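# Transfer green pen from blue plate to white plate

## Task

Pick up the green pen resting on the blue plate and set it down on the white plate, finishing with no part of the robot touching the pen.

## Robot and tools

Robot: two arms, left_arm (base near y=+0.329 m) and right_arm (base near y=-0.245 m), each ending in a five-finger hand. right_arm has a right hand; left_arm has its mirror-image left hand. Scene frame: origin at table-top height midway between the nominal bases, +x out over the table, +y toward left_arm, +z up. Arm names do not match image sides.

Hand point: a spot fixed to the palm, 0.05 m in front of it and 0.15 m from the wrist face along the fingers. Its +z runs along the straight fingers, +y out of the palm, +x across the palm away from the thumb on the right hand and toward the thumb on the left hand. Straight fingers extend 0.06-0.07 m past the point and sit 0.06 m behind it along -y. A bracket on the little-finger side of the wrist can collide with objects.

The 28-number row (used by execute_actions and move), all values in [-1, 1], one row covering both arms: left_arm dx, dy, dz, rx, ry, rz; left hand thumb_turn, thumb_bend, index, middle, ring, little, force_limit, speed; then the identical 14 for right_arm. Pose numbers are offsets, not poses: they are measured from that arm's current Hand target, along the Hand target's own axes. 1.0 equals 0.6 m for dx/dy/dz and 180 degrees for rx/ry/rz (a single rotation vector). Six zeros re-request the existing Hand target. Hand numbers are absolute targets: -1 open, +1 closed (thumb_turn +1 places the thumb opposite the fingers). force_limit runs from about 0 N at -1 to 10 N at +1 (15 N for the two thumb motors); speed rises to full at +0.48. Use speed -0.94 or below for a gentle grip. There is no 'unchanged' value: to keep a hand as it is, repeat the last eight numbers you sent for it. If nothing has been sent yet, use its hand_measured plus hand_force_limit and hand_speed. A closed thumb with fingers grips things about 0.035-0.065 m thick. To squeeze harder, raise force_limit and also send a more-closed target; to release, send a target more open than hand_measured.

Tools:
- execute_actions(actions, cameras): actions is a list of actions; each action is up to 15 rows, one per 1/30 s step. A short action repeats its final row. Every row in an action counts from the Hand target at the action's start, so repeating an offset moves further. cameras lists names, ["all"] or []; images come by default only when actions is empty.
- move(target, speed, blend, blocking, cameras): target is one row or a list of up to 15 rows. Each row's offsets count from the same starting Hand targets, not from the previous row. Moves go in straight lines, ignoring obstacles and the other arm, and stop after 10 s. speed is in m/s, 0.002 to 4.3, default 0.25 (turns up to twice that in rad/s), one value or one per target. blend is in metres, corner rounding; 0 stops at each target. blocking=false returns after about 0.5 s while the move continues. Keep paths away from an arm's own base.
- wait(seconds 0 to 10, cameras): let time pass holding the last commands.
- stop(cameras): brake a running move.
- zoom_image(camera, region [x0, y0, x1, y1] pixels, at most 504 by 504): closer view from the newest image of cam_head_left, cam_head_right, cam_high, cam_left_wrist or cam_right_wrist (all 672x504).
- show_instructions(): shows the reference pages.
- finished_scene(scene): ends the scene with its number; irreversible.

Results: end_effector_position (m) and end_effector_quat_wxyz in the scene frame; Hand target is the last commanded pose after clipping (orientation is kept within 40 degrees of the measured one) and is the origin for the next offsets. Arms often rest 1-3 cm, sometimes 5 cm, short of target, usually low; that is not evidence of contact. Re-send the missing distance as an offset. Hand readings hand_measured, hand_stopped_by (moving, target, force, stalled, fault) and hand_load_n follow the six-motor order; a lost grip shows as hand_load_n dropping near 0. A move adds a 'move:' line: done, off_target, moving, held or fault, plus limits (paced = pose clipped, held = steps withheld). Joint torques are raw and offset. MOTOR HOT warns of overheating; at 100 °C that arm collapses for 30-60 s, so avoid long stretched holds or pushing at unreachable poses.

Camera calibration lists K, distortion and world-to-camera transforms; fixed cameras may be off by a few degrees and millimetres, and wrist images can lag.

Avoid: dropping the pen or letting it leave the table, fast swings with a load, slamming or pressing hard into the table or plates, any contact between the two arms or hands, and too much finger force. An arm stopped by contact keeps pushing until commanded back past its hand point. Loose objects may be nudged occasionally. After placing the pen, open the hand and withdraw so nothing touches it.

Each tool is called after "Call:" in YAML: its name, and indented under it one key for each argument.

Reference images:

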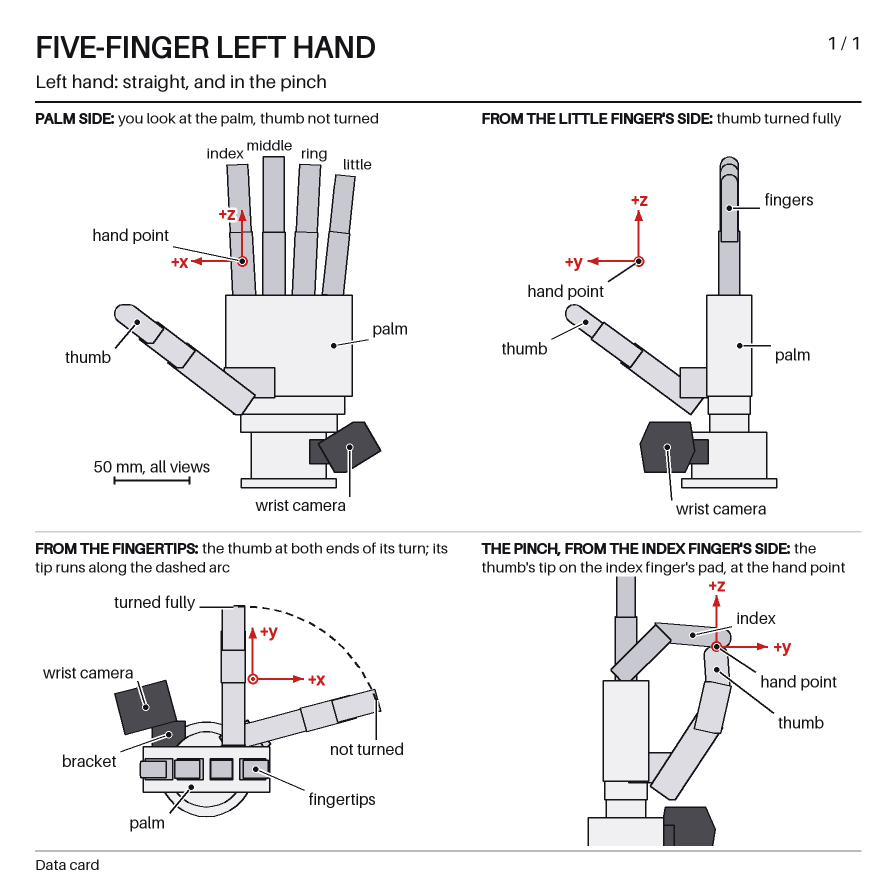

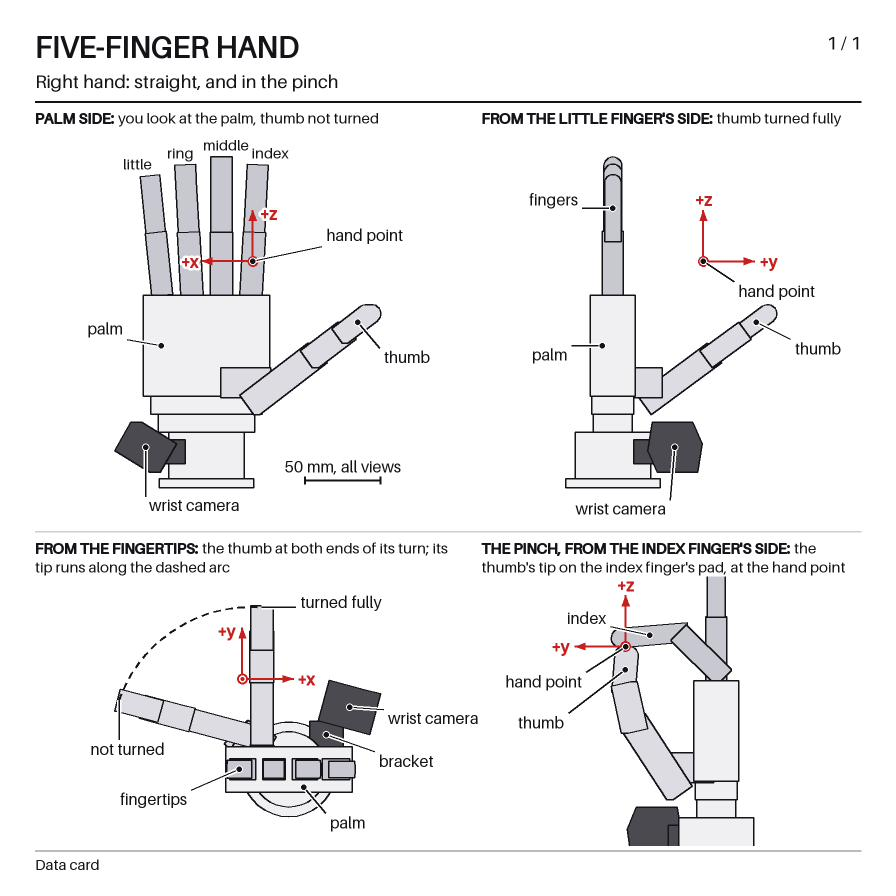

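## Session

Call:
execute_actions:
  actions: []

Scene clock: 0.00 s.
left_arm: end_effector_position=(+0.3571, +0.4467, +0.2524) hand_measured=(-1.000, -1.000, -1.000, -1.000, -1.000, -1.000) hand_load_n=(+0.0, +0.0, +0.0, +0.0, +0.0, +0.0) hand_stopped_by=(target, target, target, target, target, target) hand_force_limit=0.00 hand_speed=-0.80 end_effector_quat_wxyz=(-0.404, +0.903, -0.135, -0.050) | right_arm: end_effector_position=(+0.1462, +0.2027, +0.1563) hand_measured=(-1.000, -1.000, -1.000, -1.000, -1.000, -1.000) hand_load_n=(+0.0, +0.0, +0.0, +0.0, +0.0, +0.0) hand_stopped_by=(target, target, target, target, target, target) hand_force_limit=0.00 hand_speed=-0.80 end_effector_quat_wxyz=(+0.016, -0.349, +0.937, +0.022)
Joint positions: left_arm=[0.029 1.226 1.214 -1.472 -0.835 -1.183] | right_arm=[1.168 1.425 1.176 -1.268 -0.009 2.005]
Joint velocities: within noise
Joint torques (N m): no reading
Heat: left arm: hottest elbow 27 °C; right arm: hottest wrist yaw 28 °C.
Hand target: left_arm +0.3634, +0.4470, +0.2624; -0.406, +0.904, -0.130, -0.039 | right_arm +0.1502, +0.2114, +0.1715; +0.028, -0.349, +0.936, +0.035

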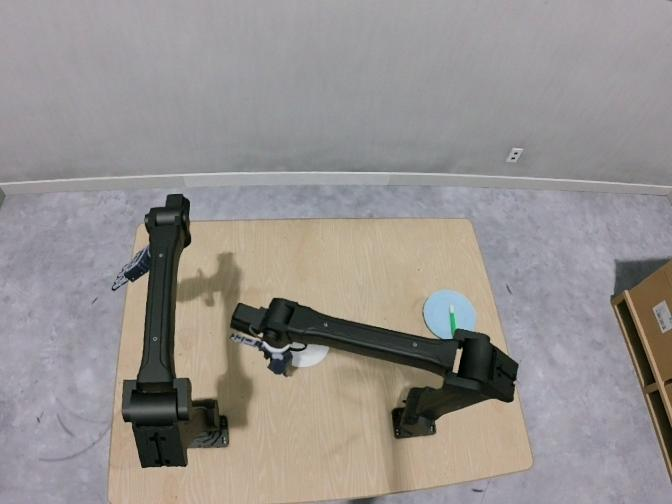

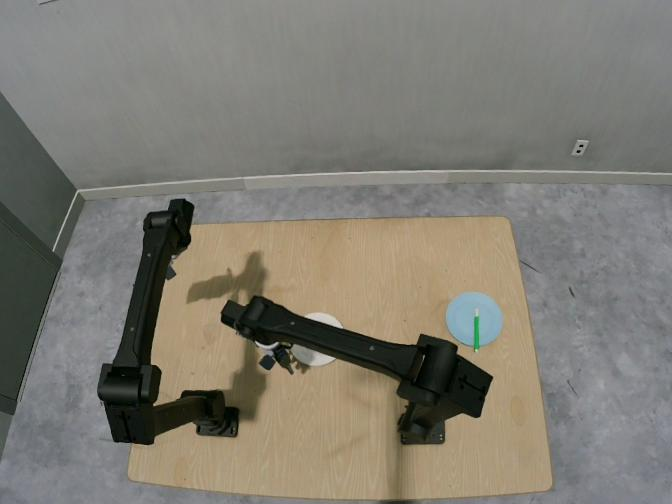

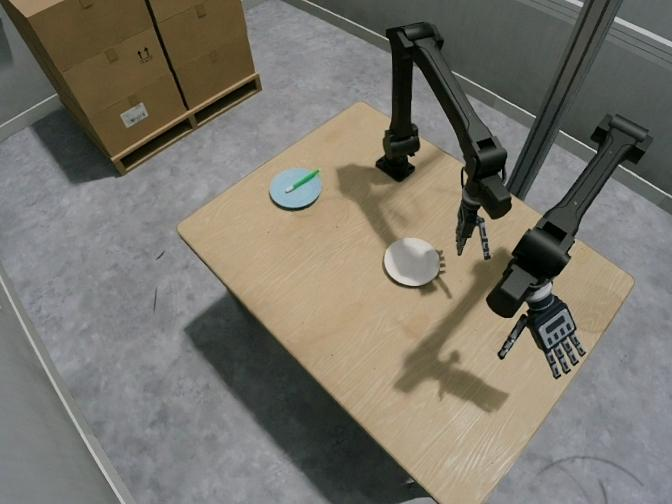

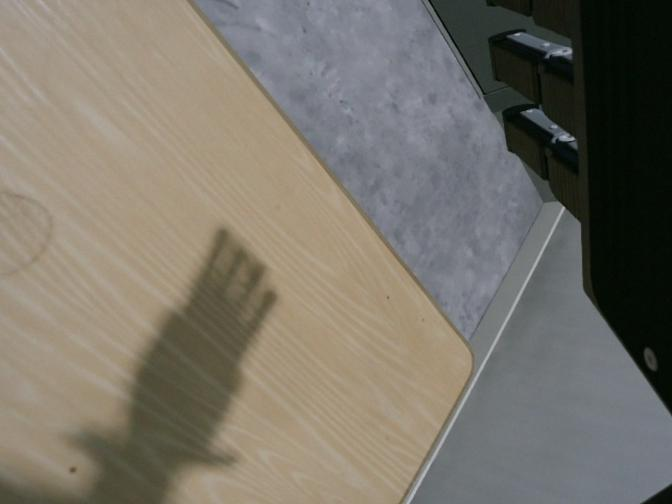

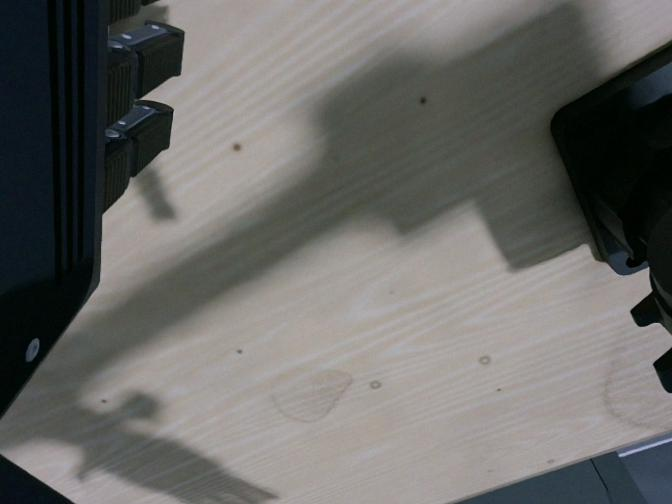

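Call:
zoom_image:
  camera: "cam_head_right"
  region: [420, 270, 540, 370]

Call:
zoom_image:
  camera: "cam_high"
  region: [240, 140, 360, 230]

Call:
zoom_image:
  camera: "cam_head_left"
  region: [400, 270, 520, 370]

Call:
zoom_image:
  camera: "cam_high"
  region: [360, 200, 500, 320]

Scaled by 4.200 from the camera's 672x504 image, which has a finer 960x720 frame.

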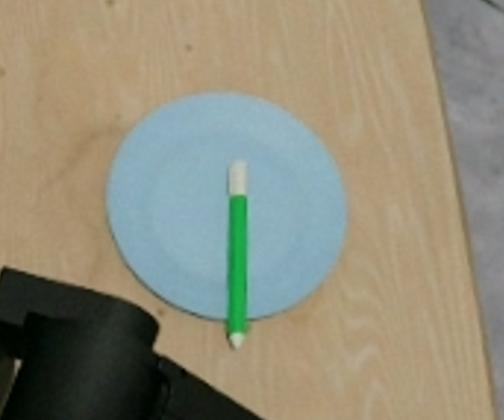

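Scaled by 4.200 from the camera's 672x504 image, which has a finer 960x720 frame.

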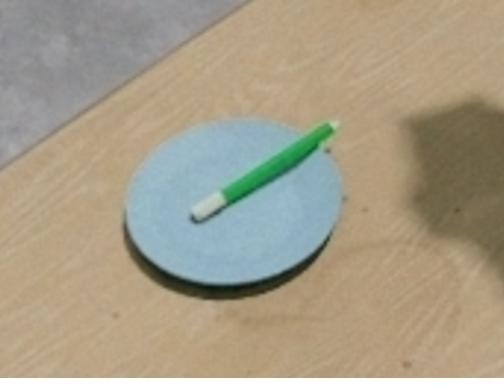

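Scaled by 4.200 from the camera's 672x504 image, which has a finer 960x720 frame.

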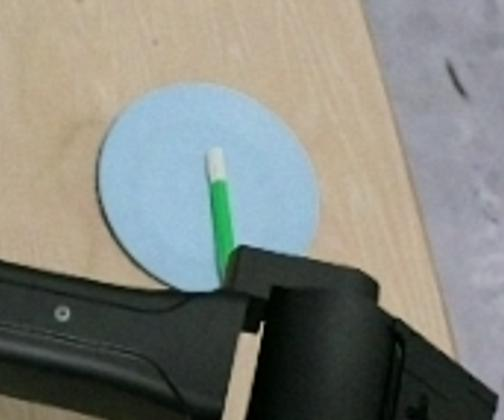

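Scaled by 3.600 from the camera's 672x504 image, which has a finer 960x720 frame.

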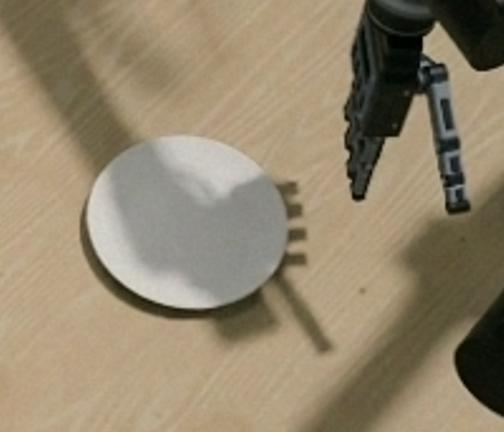

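Call:
move:
  target:
    - [0,0,0,0,0,0,-1,-1,-1,-1,-1,-1,0,-0.8,0.0083,-0.0967,-0.2562,0,0,0,-1,-1,-1,-1,-1,-1,0,-0.8]
    - [0,0,0,0,0,0,-1,-1,-1,-1,-1,-1,0,-0.8,0.130,-0.5432,-0.2845,0.183,0.076,0.101,-1,-1,-1,-1,-1,-1,0,-0.8]
    - [0,0,0,0,0,0,-1,-1,-1,-1,-1,-1,0,-0.8,0.4872,-0.9115,-0.1617,0.3663,0.1517,0.2029,-1,-1,-1,-1,-1,-1,0,-0.8]
  blend: [0.03,0.03,0]
  speed: 0.3
  cameras: ["all"]

Scene clock: 113.07 s.
left_arm: end_effector_position=(+0.3571, +0.4467, +0.2524) hand_measured=(-1.000, -1.000, -1.000, -1.000, -1.000, -1.000) hand_load_n=(+0.0, +0.0, +0.0, +0.0, +0.0, +0.0) hand_stopped_by=(target, target, target, target, target, target) hand_force_limit=0.00 hand_speed=-0.80 end_effector_quat_wxyz=(-0.404, +0.903, -0.135, -0.050) | right_arm: end_effector_position=(+0.2874, -0.3949, +0.2238) hand_measured=(-1.000, -1.000, -1.000, -1.000, -1.000, -1.000) hand_load_n=(+0.0, -0.5, +0.0, +0.0, +0.0, +0.0) hand_stopped_by=(target, target, target, target, target, target) hand_force_limit=0.00 hand_speed=-0.80 end_effector_quat_wxyz=(-0.003, +0.012, +0.844, -0.537)
Joint positions: left_arm=[0.029 1.226 1.214 -1.472 -0.835 -1.183] | right_arm=[0.026 1.056 0.9 -1.472 1.132 1.643]
Joint torques (N m): left_arm=[1.79 -5.07 12.53 0.51 -0.49 -0.04] | right_arm=[-0.56 -3.78 6.63 0.39 0.75 -0.15]
Heat: left arm: hottest elbow 32 °C; right arm: hottest elbow 29 °C.
Hand target: left_arm +0.3634, +0.4470, +0.2624; -0.406, +0.904, -0.130, -0.039 | right_arm +0.2853, -0.3995, +0.2207; -0.009, +0.015, +0.843, -0.537
Off the commanded pose: left_arm 0.012 m, 1 deg | right_arm 0.006 m, 1 deg.
move: off_target (left_arm)
camera_calibration:
cam_right_wrist: T_world_to_cam=[[-0.255566, 0.446408, -0.857558, 0.439558], [0.84784, 0.529749, 0.0230948, -0.0412315], [0.4646, -0.721169, -0.513869, -0.18351], [0, 0, 0, 1]] pos_world=[0.232553, -0.306722, 0.283598]

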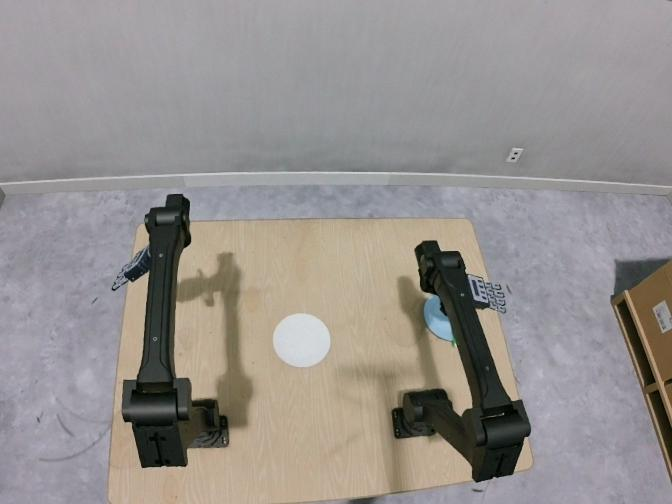

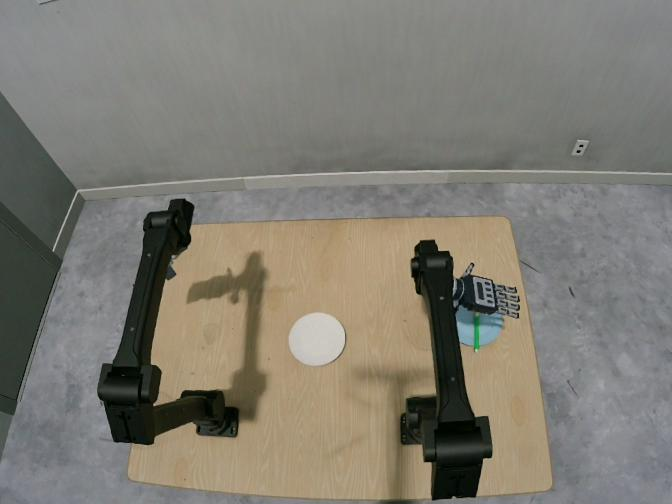

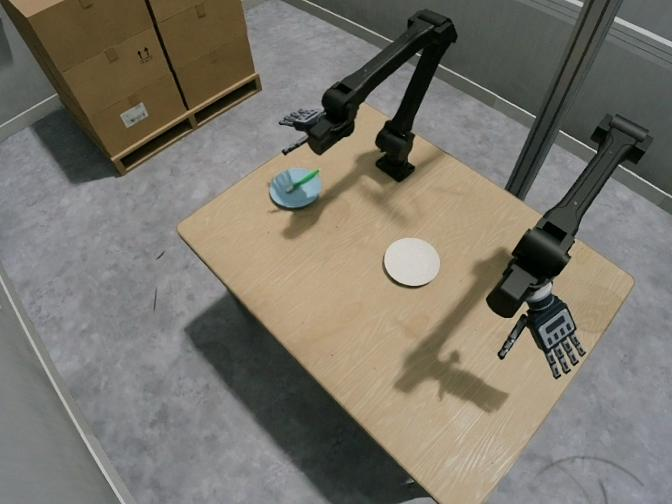

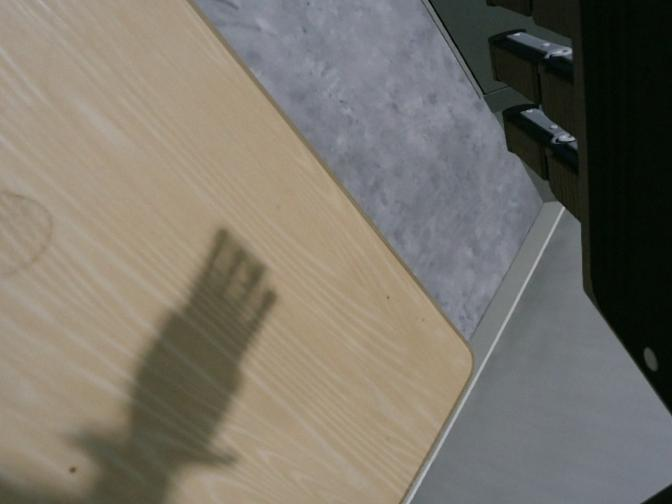

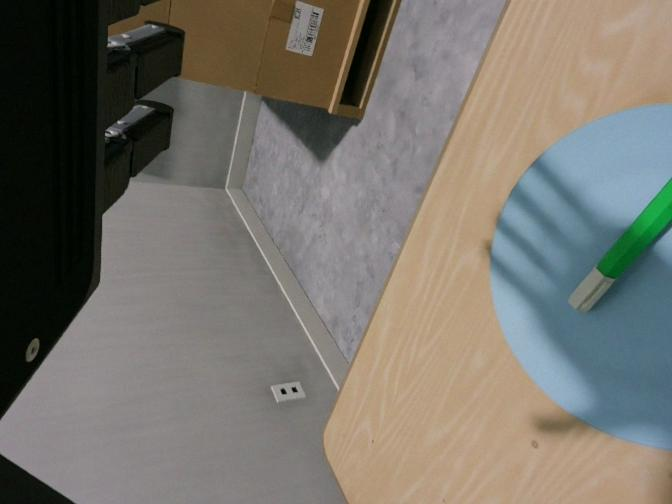

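Call:
move:
  target: [0,0,0,0,0,0,-1,-1,-1,-1,-1,-1,0,-0.8,0,0,0,0,0,0,1,-0.1,-0.3,-0.3,-1,-1,0,0]
  cameras: ["cam_right_wrist"]

Scene clock: 128.83 s.
left_arm: end_effector_position=(+0.3571, +0.4467, +0.2524) hand_measured=(-1.000, -1.000, -1.000, -1.000, -1.000, -1.000) hand_load_n=(+0.0, +0.0, +0.0, +0.0, +0.0, +0.0) hand_stopped_by=(target, target, target, target, target, target) hand_force_limit=0.00 hand_speed=-0.80 end_effector_quat_wxyz=(-0.404, +0.903, -0.135, -0.050) | right_arm: end_effector_position=(+0.2874, -0.3950, +0.2238) hand_measured=(+1.000, -0.100, -0.300, -0.300, -1.000, -1.000) hand_load_n=(+0.0, +0.0, +0.0, +0.0, +0.0, +0.0) hand_stopped_by=(target, target, target, target, target, target) hand_force_limit=0.00 hand_speed=0.00 end_effector_quat_wxyz=(-0.004, +0.012, +0.844, -0.537)
Joint positions: left_arm=[0.029 1.226 1.214 -1.472 -0.835 -1.183] | right_arm=[0.026 1.056 0.9 -1.471 1.132 1.64]
Joint torques (N m): left_arm=[1.61 -4.72 12.48 0.46 -0.49 -0.02] | right_arm=[-0.21 -3.84 6.78 0.29 0.79 -0.17]
Heat: left arm: hottest elbow 33 °C; right arm: hottest elbow 28 °C.
Hand target: left_arm +0.3634, +0.4470, +0.2624; -0.406, +0.904, -0.130, -0.039 | right_arm +0.2853, -0.3995, +0.2207; -0.009, +0.015, +0.843, -0.537
Off the commanded pose: left_arm 0.012 m, 1 deg | right_arm 0.006 m, 1 deg.
move: off_target (left_arm)
camera_calibration:
cam_right_wrist: T_world_to_cam=[[-0.257409, 0.446138, -0.857147, 0.439833], [0.847361, 0.530575, 0.0216904, -0.0404162], [0.464457, -0.72073, -0.514615, -0.183203], [0, 0, 0, 1]] pos_world=[0.232554, -0.306822, 0.2836]
Images, in order (width x height): cam_right_wrist 672x504.

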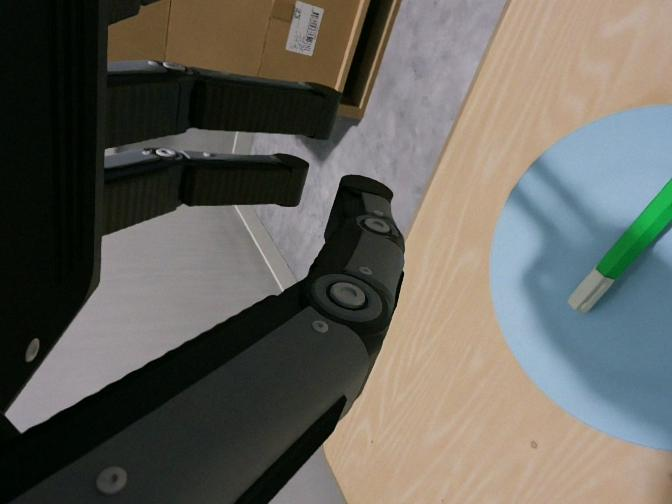

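Call:
move:
  target: [0,0,0,0,0,0,-1,-1,-1,-1,-1,-1,0,-0.8,0,0,0,0,0,0,1,0,0.15,0.15,-1,-1,-0.7,-0.3]
  cameras: ["cam_right_wrist"]

Scene clock: 141.90 s.
left_arm: end_effector_position=(+0.3571, +0.4467, +0.2524) hand_measured=(-1.000, -1.000, -1.000, -1.000, -1.000, -1.000) hand_load_n=(+0.0, +0.0, +0.0, +0.0, +0.0, -0.5) hand_stopped_by=(target, target, target, target, target, target) hand_force_limit=0.00 hand_speed=-0.80 end_effector_quat_wxyz=(-0.404, +0.903, -0.135, -0.050) | right_arm: end_effector_position=(+0.2874, -0.3950, +0.2238) hand_measured=(+1.000, +0.000, +0.150, +0.150, -1.000, -1.000) hand_load_n=(+0.0, +0.0, +0.0, +0.0, +0.0, +0.0) hand_stopped_by=(target, target, target, target, target, target) hand_force_limit=-0.70 hand_speed=-0.30 end_effector_quat_wxyz=(-0.004, +0.012, +0.844, -0.537)
Joint positions: left_arm=[0.029 1.226 1.214 -1.472 -0.835 -1.183] | right_arm=[0.026 1.056 0.9 -1.471 1.132 1.64]
Joint torques (N m): left_arm=[1.9 -4.78 12.51 0.46 -0.49 -0.05] | right_arm=[-0.73 -5.01 6.89 0.5 0.79 -0.2]
Heat: left arm: hottest elbow 33 °C; right arm: hottest elbow 27 °C.
Hand target: left_arm +0.3634, +0.4470, +0.2624; -0.406, +0.904, -0.130, -0.039 | right_arm +0.2853, -0.3995, +0.2207; -0.009, +0.015, +0.843, -0.537
Off the commanded pose: left_arm 0.012 m, 1 deg | right_arm 0.006 m, 1 deg.
move: off_target (left_arm)
camera_calibration:
cam_right_wrist: T_world_to_cam=[[-0.257409, 0.446138, -0.857147, 0.439833], [0.847361, 0.530575, 0.0216904, -0.0404162], [0.464457, -0.72073, -0.514615, -0.183203], [0, 0, 0, 1]] pos_world=[0.232554, -0.306822, 0.2836]
Images, in order (width x height): cam_right_wrist 672x504.

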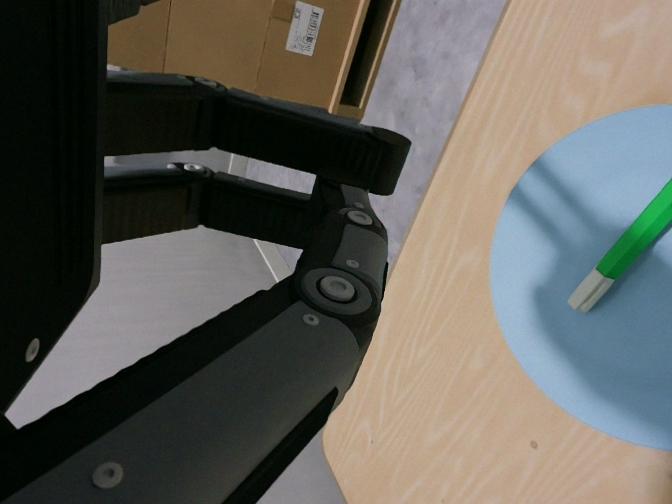

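Call:
move:
  target: [0,0,0,0,0,0,-1,-1,-1,-1,-1,-1,0,-0.8,0.0152,0.186,0.0772,0.0722,0.0106,0.0035,1,0,-0.35,-1,-1,-1,-0.7,0.2]
  cameras: ["cam_head_left","cam_head_right","cam_high","cam_right_wrist"]
  speed: 0.2

Call:
zoom_image:
  camera: "cam_high"
  region: [240, 120, 380, 225]

Scene clock: 185.53 s.
left_arm: end_effector_position=(+0.3571, +0.4467, +0.2524) hand_measured=(-1.000, -1.000, -1.000, -1.000, -1.000, -1.000) hand_load_n=(+0.0, +0.0, +0.0, +0.0, +0.0, +0.0) hand_stopped_by=(target, target, target, target, target, target) hand_force_limit=0.00 hand_speed=-0.80 end_effector_quat_wxyz=(-0.404, +0.903, -0.135, -0.050) | right_arm: end_effector_position=(+0.2718, -0.3973, +0.1008) hand_measured=(+1.000, +0.000, -0.350, -1.000, -1.000, -1.000) hand_load_n=(+0.0, +0.0, +0.0, +0.0, +0.0, -0.5) hand_stopped_by=(target, target, target, target, target, target) hand_force_limit=-0.70 hand_speed=0.20 end_effector_quat_wxyz=(-0.020, +0.016, +0.787, -0.617)
Joint positions: left_arm=[0.029 1.226 1.214 -1.472 -0.835 -1.183] | right_arm=[0.111 1.348 0.651 -1.4 1.292 2.103]
Joint torques (N m): left_arm=[1.73 -5.07 12.55 0.5 -0.49 -0.04] | right_arm=[1.49 -5.89 5.61 -0.1 0.79 -0.04]
Heat: left arm: hottest elbow 33 °C; right arm: hottest waist 26 °C.
Hand target: left_arm +0.3634, +0.4470, +0.2624; -0.406, +0.904, -0.130, -0.039 | right_arm +0.2765, -0.3940, +0.1000; -0.022, +0.027, +0.777, -0.629
Off the commanded pose: left_arm 0.012 m, 1 deg | right_arm 0.006 m, 2 deg.
joint sent to its limit (right arm) — joint 6 (wrist roll), upper limit. The joint targets still meet the commanded pose.
move: off_target (left_arm)
camera_calibration:
cam_right_wrist: T_world_to_cam=[[-0.270453, 0.277007, -0.922021, 0.27437], [0.859341, 0.501234, -0.101479, -0.0257419], [0.434037, -0.819775, -0.373604, -0.286286], [0, 0, 0, 1]] pos_world=[0.220584, -0.29779, 0.143405]
Images, in order (width x height): cam_head_left 672x504, cam_head_right 672x504, cam_high 672x504, cam_right_wrist 672x504.

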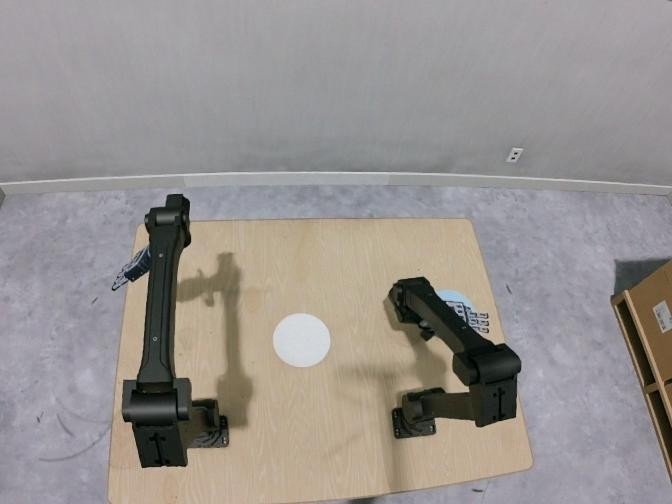

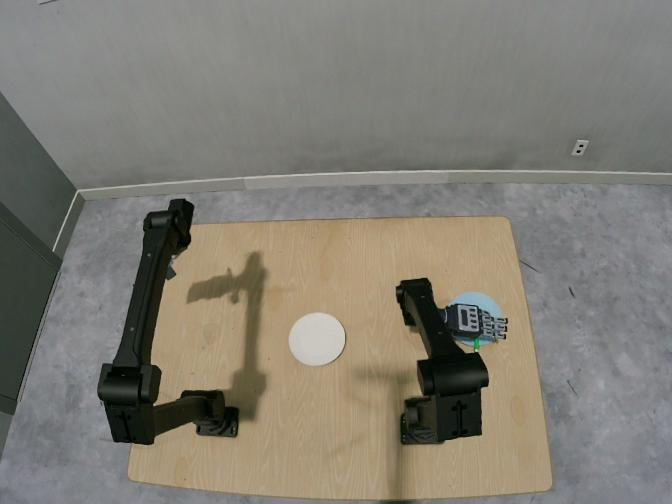

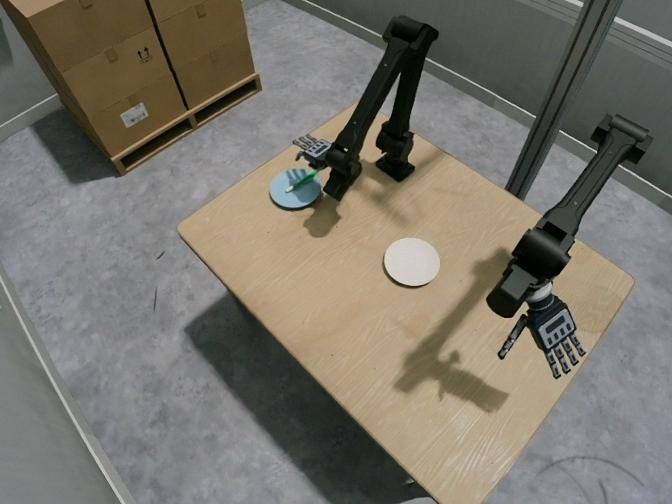

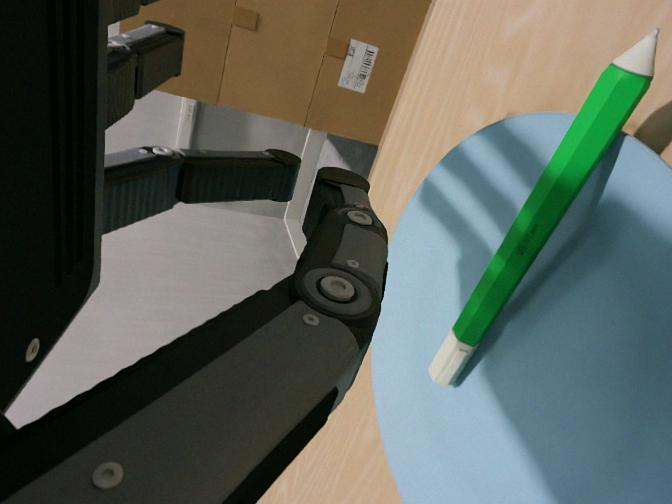

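Scaled by 3.600 from the camera's 672x504 image, which has a finer 960x720 frame.

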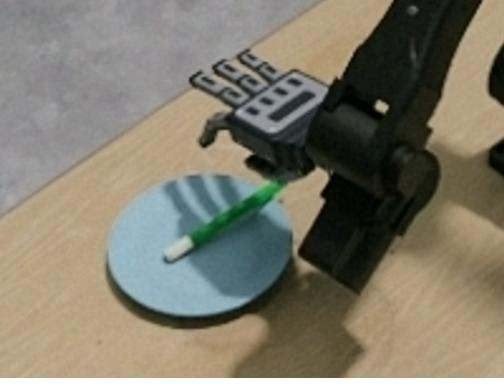

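Call:
zoom_image:
  camera: "cam_head_right"
  region: [380, 250, 530, 360]

Call:
zoom_image:
  camera: "cam_high"
  region: [280, 110, 380, 240]

Scaled by 3.360 from the camera's 672x504 image, which has a finer 960x720 frame.

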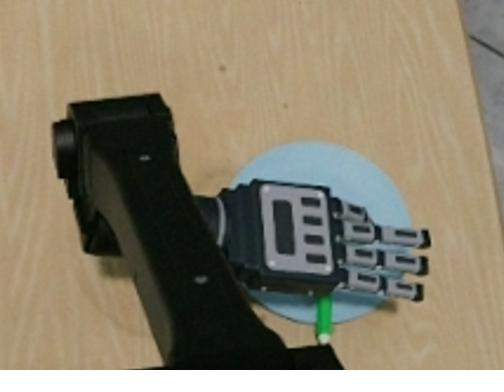

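Scaled by 3.877 from the camera's 672x504 image, which has a finer 960x720 frame.

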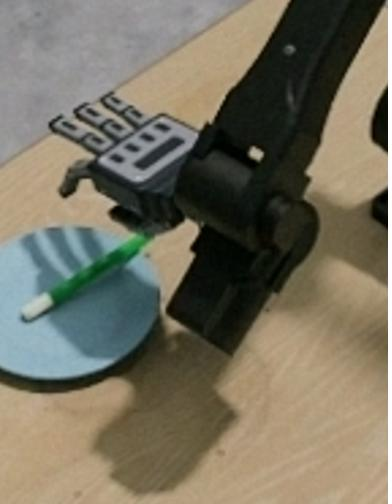

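Call:
move:
  target: [0,0,0,0,0,0,-1,-1,-1,-1,-1,-1,0,-0.8,-0.0082,0.0768,0.0070,-0.0111,-0.0004,-0.025,1,0,-0.35,-1,-1,-1,-0.7,0.2]
  cameras: ["cam_head_right","cam_high","cam_right_wrist"]
  speed: 0.1

Call:
zoom_image:
  camera: "cam_high"
  region: [260, 120, 380, 220]

Scene clock: 247.13 s.
left_arm: end_effector_position=(+0.3571, +0.4467, +0.2524) hand_measured=(-1.000, -1.000, -1.000, -1.000, -1.000, -1.000) hand_load_n=(+0.0, +0.0, +0.0, +0.0, +0.0, +0.0) hand_stopped_by=(target, target, target, target, target, target) hand_force_limit=0.00 hand_speed=-0.80 end_effector_quat_wxyz=(-0.404, +0.903, -0.135, -0.050) | right_arm: end_effector_position=(+0.2756, -0.3936, +0.0555) hand_measured=(+1.000, +0.000, -0.350, -1.000, -1.000, -1.000) hand_load_n=(+0.0, +0.0, +0.0, +0.0, +0.0, +0.0) hand_stopped_by=(target, target, target, target, target, target) hand_force_limit=-0.70 hand_speed=0.20 end_effector_quat_wxyz=(-0.053, -0.005, +0.789, -0.612)
Joint positions: left_arm=[0.029 1.226 1.214 -1.472 -0.835 -1.183] | right_arm=[0.116 1.505 0.651 -1.319 1.268 2.103]
Joint torques (N m): left_arm=[1.38 -5.13 12.55 0.47 -0.5 -0.05] | right_arm=[1.49 -5.54 5.07 -0.31 0.54 -0.12]
Heat: left arm: hottest elbow 34 °C; right arm: hottest elbow 26 °C.
Hand target: left_arm +0.3634, +0.4470, +0.2624; -0.406, +0.904, -0.130, -0.039 | right_arm +0.2818, -0.3889, +0.0541; -0.045, -0.003, +0.788, -0.614
Off the commanded pose: left_arm 0.012 m, 1 deg | right_arm 0.008 m, 1 deg.
joint sent to its limit (right arm) — joint 6 (wrist roll), upper limit. The joint targets still meet the commanded pose.
move: off_target (left_arm)
camera_calibration:
cam_right_wrist: T_world_to_cam=[[-0.338207, 0.291149, -0.894901, 0.255368], [0.853294, 0.495905, -0.161144, -0.032666], [0.396869, -0.818114, -0.416154, -0.28854], [0, 0, 0, 1]] pos_world=[0.228753, -0.294209, 0.103189]
Images, in order (width x height): cam_head_right 672x504, cam_high 672x504, cam_right_wrist 672x504.

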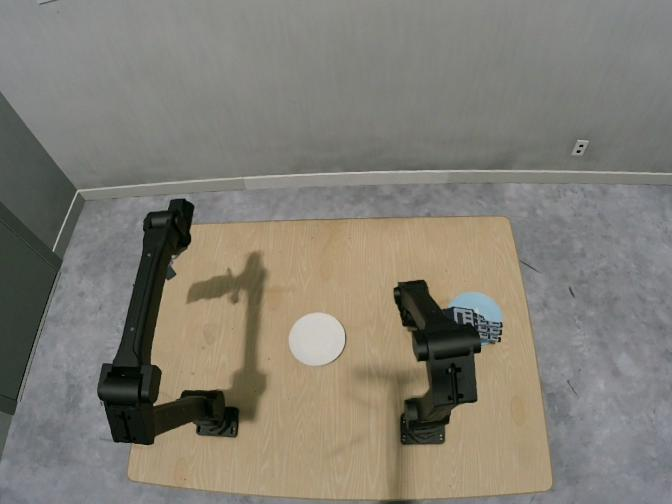

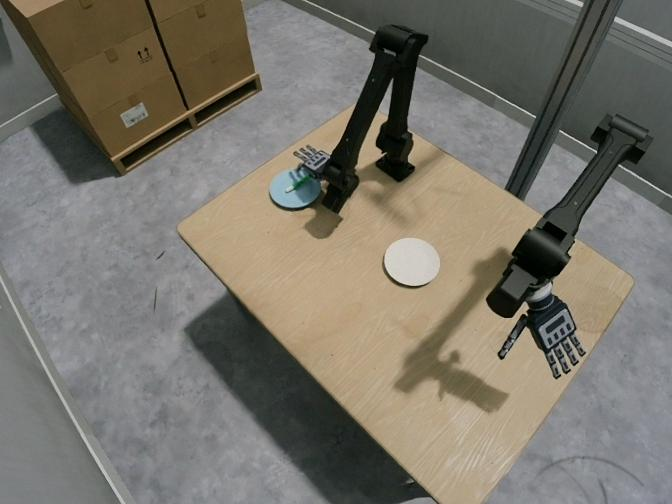

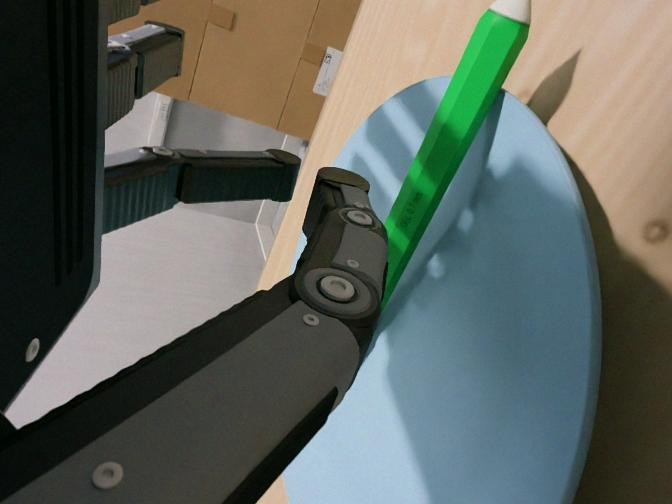

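Scaled by 4.200 from the camera's 672x504 image, which has a finer 960x720 frame.

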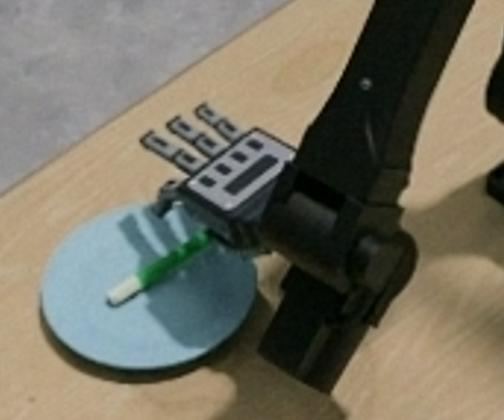

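Call:
move:
  target: [0,0,0,0,0,0,-1,-1,-1,-1,-1,-1,0,-0.8,-0.0085,0.0515,0.0107,0,0,0,1,0,-0.35,-1,-1,-1,-0.7,0.2]
  cameras: ["cam_head_right","cam_high","cam_right_wrist"]
  speed: 0.06

Call:
zoom_image:
  camera: "cam_high"
  region: [260, 120, 380, 220]

Scene clock: 282.80 s.
left_arm: end_effector_position=(+0.3571, +0.4467, +0.2524) hand_measured=(-1.000, -1.000, -1.000, -1.000, -1.000, -1.000) hand_load_n=(+0.0, +0.0, +0.0, +0.0, +0.0, +0.0) hand_stopped_by=(target, target, target, target, target, target) hand_force_limit=0.00 hand_speed=-0.80 end_effector_quat_wxyz=(-0.404, +0.903, -0.135, -0.050) | right_arm: end_effector_position=(+0.2859, -0.3919, +0.0267) hand_measured=(+1.000, +0.000, -0.350, -1.000, -1.000, -1.000) hand_load_n=(+0.0, +0.0, +0.0, +0.0, +0.0, +0.0) hand_stopped_by=(target, target, target, target, target, target) hand_force_limit=-0.70 hand_speed=0.20 end_effector_quat_wxyz=(-0.046, +0.000, +0.790, -0.611)
Joint positions: left_arm=[0.029 1.226 1.214 -1.472 -0.835 -1.183] | right_arm=[0.118 1.598 0.651 -1.21 1.266 2.103]
Joint torques (N m): left_arm=[1.49 -4.95 12.6 0.53 -0.48 -0.03] | right_arm=[1.2 -7.18 3.17 -0.42 0.54 -0.02]
Heat: left arm: hottest elbow 34 °C; right arm: hottest waist 25 °C.
Hand target: left_arm +0.3634, +0.4470, +0.2624; -0.406, +0.904, -0.130, -0.039 | right_arm +0.2845, -0.3878, +0.0222; -0.046, -0.003, +0.788, -0.614
Off the commanded pose: left_arm 0.012 m, 1 deg | right_arm 0.006 m, 1 deg.
joint sent to its limit (right arm) — joint 6 (wrist roll), upper limit. The joint targets still meet the commanded pose.
move: off_target (left_arm)
camera_calibration:
cam_right_wrist: T_world_to_cam=[[-0.324297, 0.293607, -0.899236, 0.229701], [0.855276, 0.497142, -0.146123, -0.047326], [0.404146, -0.816483, -0.412337, -0.304723], [0, 0, 0, 1]] pos_world=[0.238121, -0.292715, 0.0739913]
Images, in order (width x height): cam_head_right 672x504, cam_high 672x504, cam_right_wrist 672x504.

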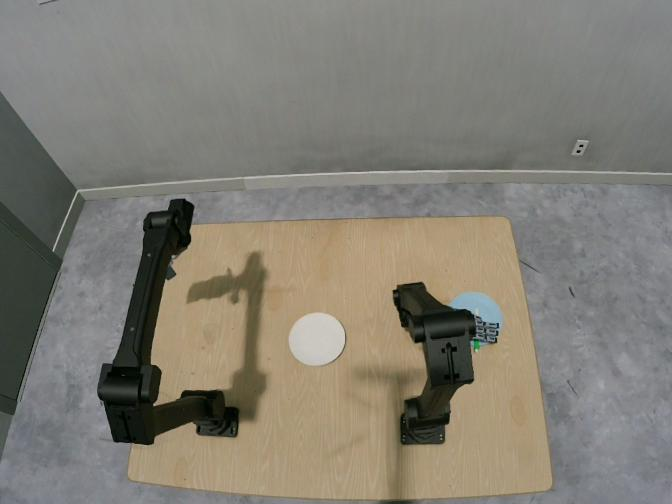

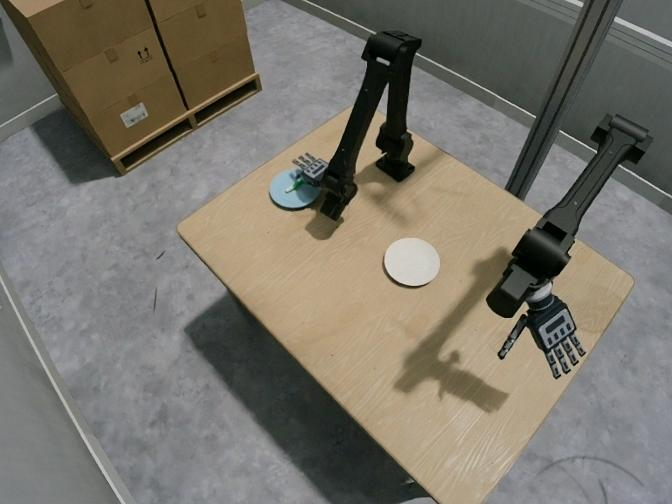

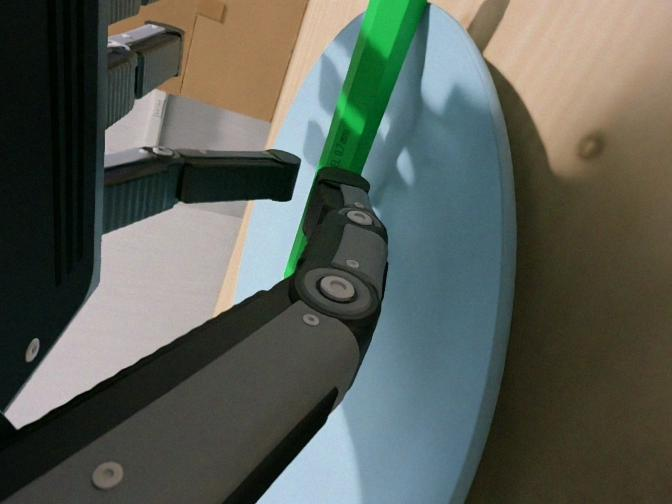

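Scaled by 4.200 from the camera's 672x504 image, which has a finer 960x720 frame.

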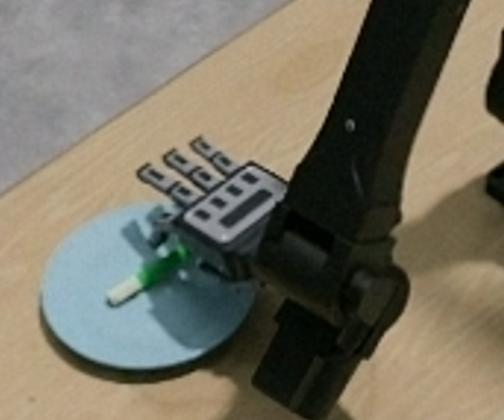

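Call:
move:
  target:
    - [0,0,0,0,0,0,-1,-1,-1,-1,-1,-1,0,-0.8,0.0113,0.0038,0.0017,0,0,0,1,0,-0.35,-1,-1,-1,-0.7,0.2]
    - [0,0,0,0,0,0,-1,-1,-1,-1,-1,-1,0,-0.8,0.0113,0.0038,0.0017,0,0,0,1,0,0.2,-1,-1,-1,-0.5,-0.6]
  cameras: ["cam_high","cam_right_wrist"]
  speed: 0.06

Call:
zoom_image:
  camera: "cam_high"
  region: [260, 120, 380, 220]

Scene clock: 292.77 s.
left_arm: end_effector_position=(+0.3571, +0.4467, +0.2524) hand_measured=(-1.000, -1.000, -1.000, -1.000, -1.000, -1.000) hand_load_n=(+0.0, +0.0, +0.0, +0.0, +0.0, +0.0) hand_stopped_by=(target, target, target, target, target, target) hand_force_limit=0.00 hand_speed=-0.80 end_effector_quat_wxyz=(-0.404, +0.903, -0.135, -0.050) | right_arm: end_effector_position=(+0.2772, -0.3923, +0.0221) hand_measured=(+1.000, +0.000, +0.084, -1.000, -1.000, -1.000) hand_load_n=(-2.0, +1.5, +8.5, +0.0, +0.0, +0.0) hand_stopped_by=(target, target, force, target, target, target) hand_force_limit=-0.50 hand_speed=-0.60 end_effector_quat_wxyz=(-0.050, -0.004, +0.790, -0.611)
Joint positions: left_arm=[0.029 1.226 1.214 -1.472 -0.835 -1.183] | right_arm=[0.119 1.598 0.629 -1.198 1.265 2.104]
Joint torques (N m): left_arm=[1.67 -4.95 12.55 0.46 -0.49 -0.04] | right_arm=[2.32 -7.12 3.19 -0.55 0.64 -0.04]
Heat: left arm: hottest elbow 34 °C; right arm: hottest waist 25 °C.
Hand target: left_arm +0.3634, +0.4470, +0.2624; -0.406, +0.904, -0.130, -0.039 | right_arm +0.2774, -0.3879, +0.0202; -0.046, -0.004, +0.788, -0.614
Off the commanded pose: left_arm 0.012 m, 1 deg | right_arm 0.005 m, 1 deg.
joint sent to its limit (right arm) — joint 6 (wrist roll), upper limit. The joint targets still meet the commanded pose.
move: off_target (left_arm)
camera_calibration:
cam_right_wrist: T_world_to_cam=[[-0.33345, 0.293256, -0.895998, 0.225134], [0.853415, 0.497749, -0.154692, -0.0394517], [0.400617, -0.81624, -0.416243, -0.302277], [0, 0, 0, 1]] pos_world=[0.229837, -0.293115, 0.0697956]
Images, in order (width x height): cam_high 672x504, cam_right_wrist 672x504.

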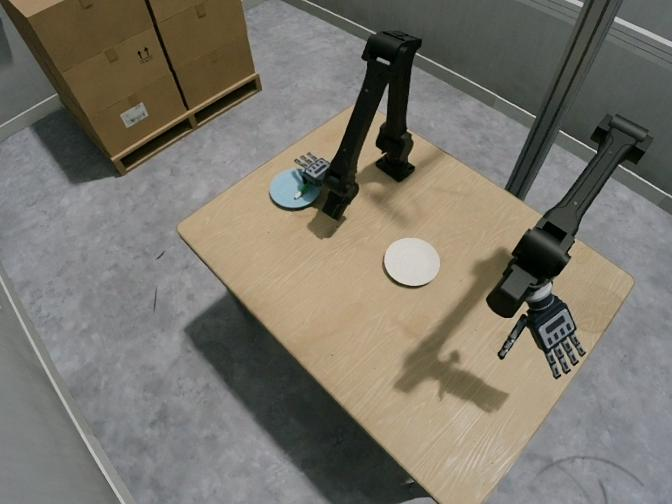

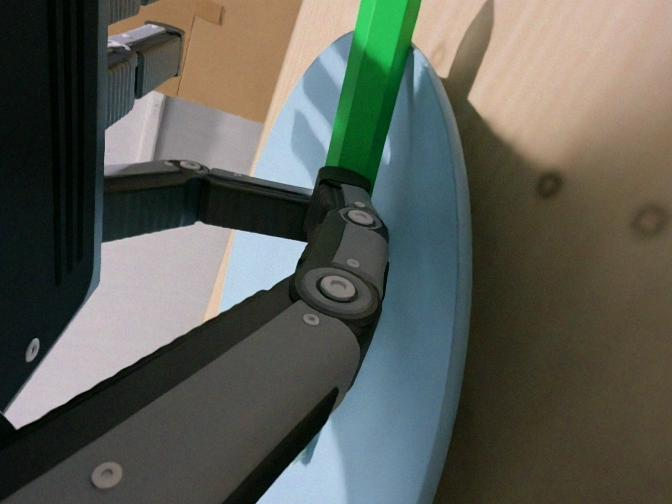

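Scaled by 4.200 from the camera's 672x504 image, which has a finer 960x720 frame.

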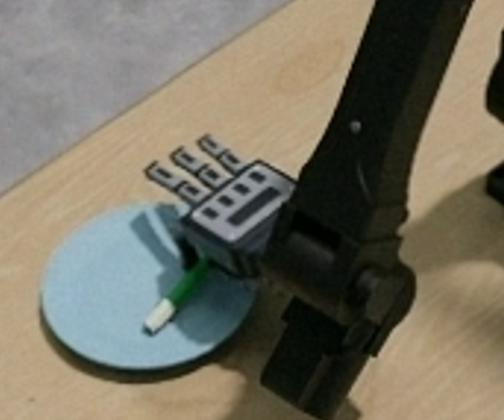

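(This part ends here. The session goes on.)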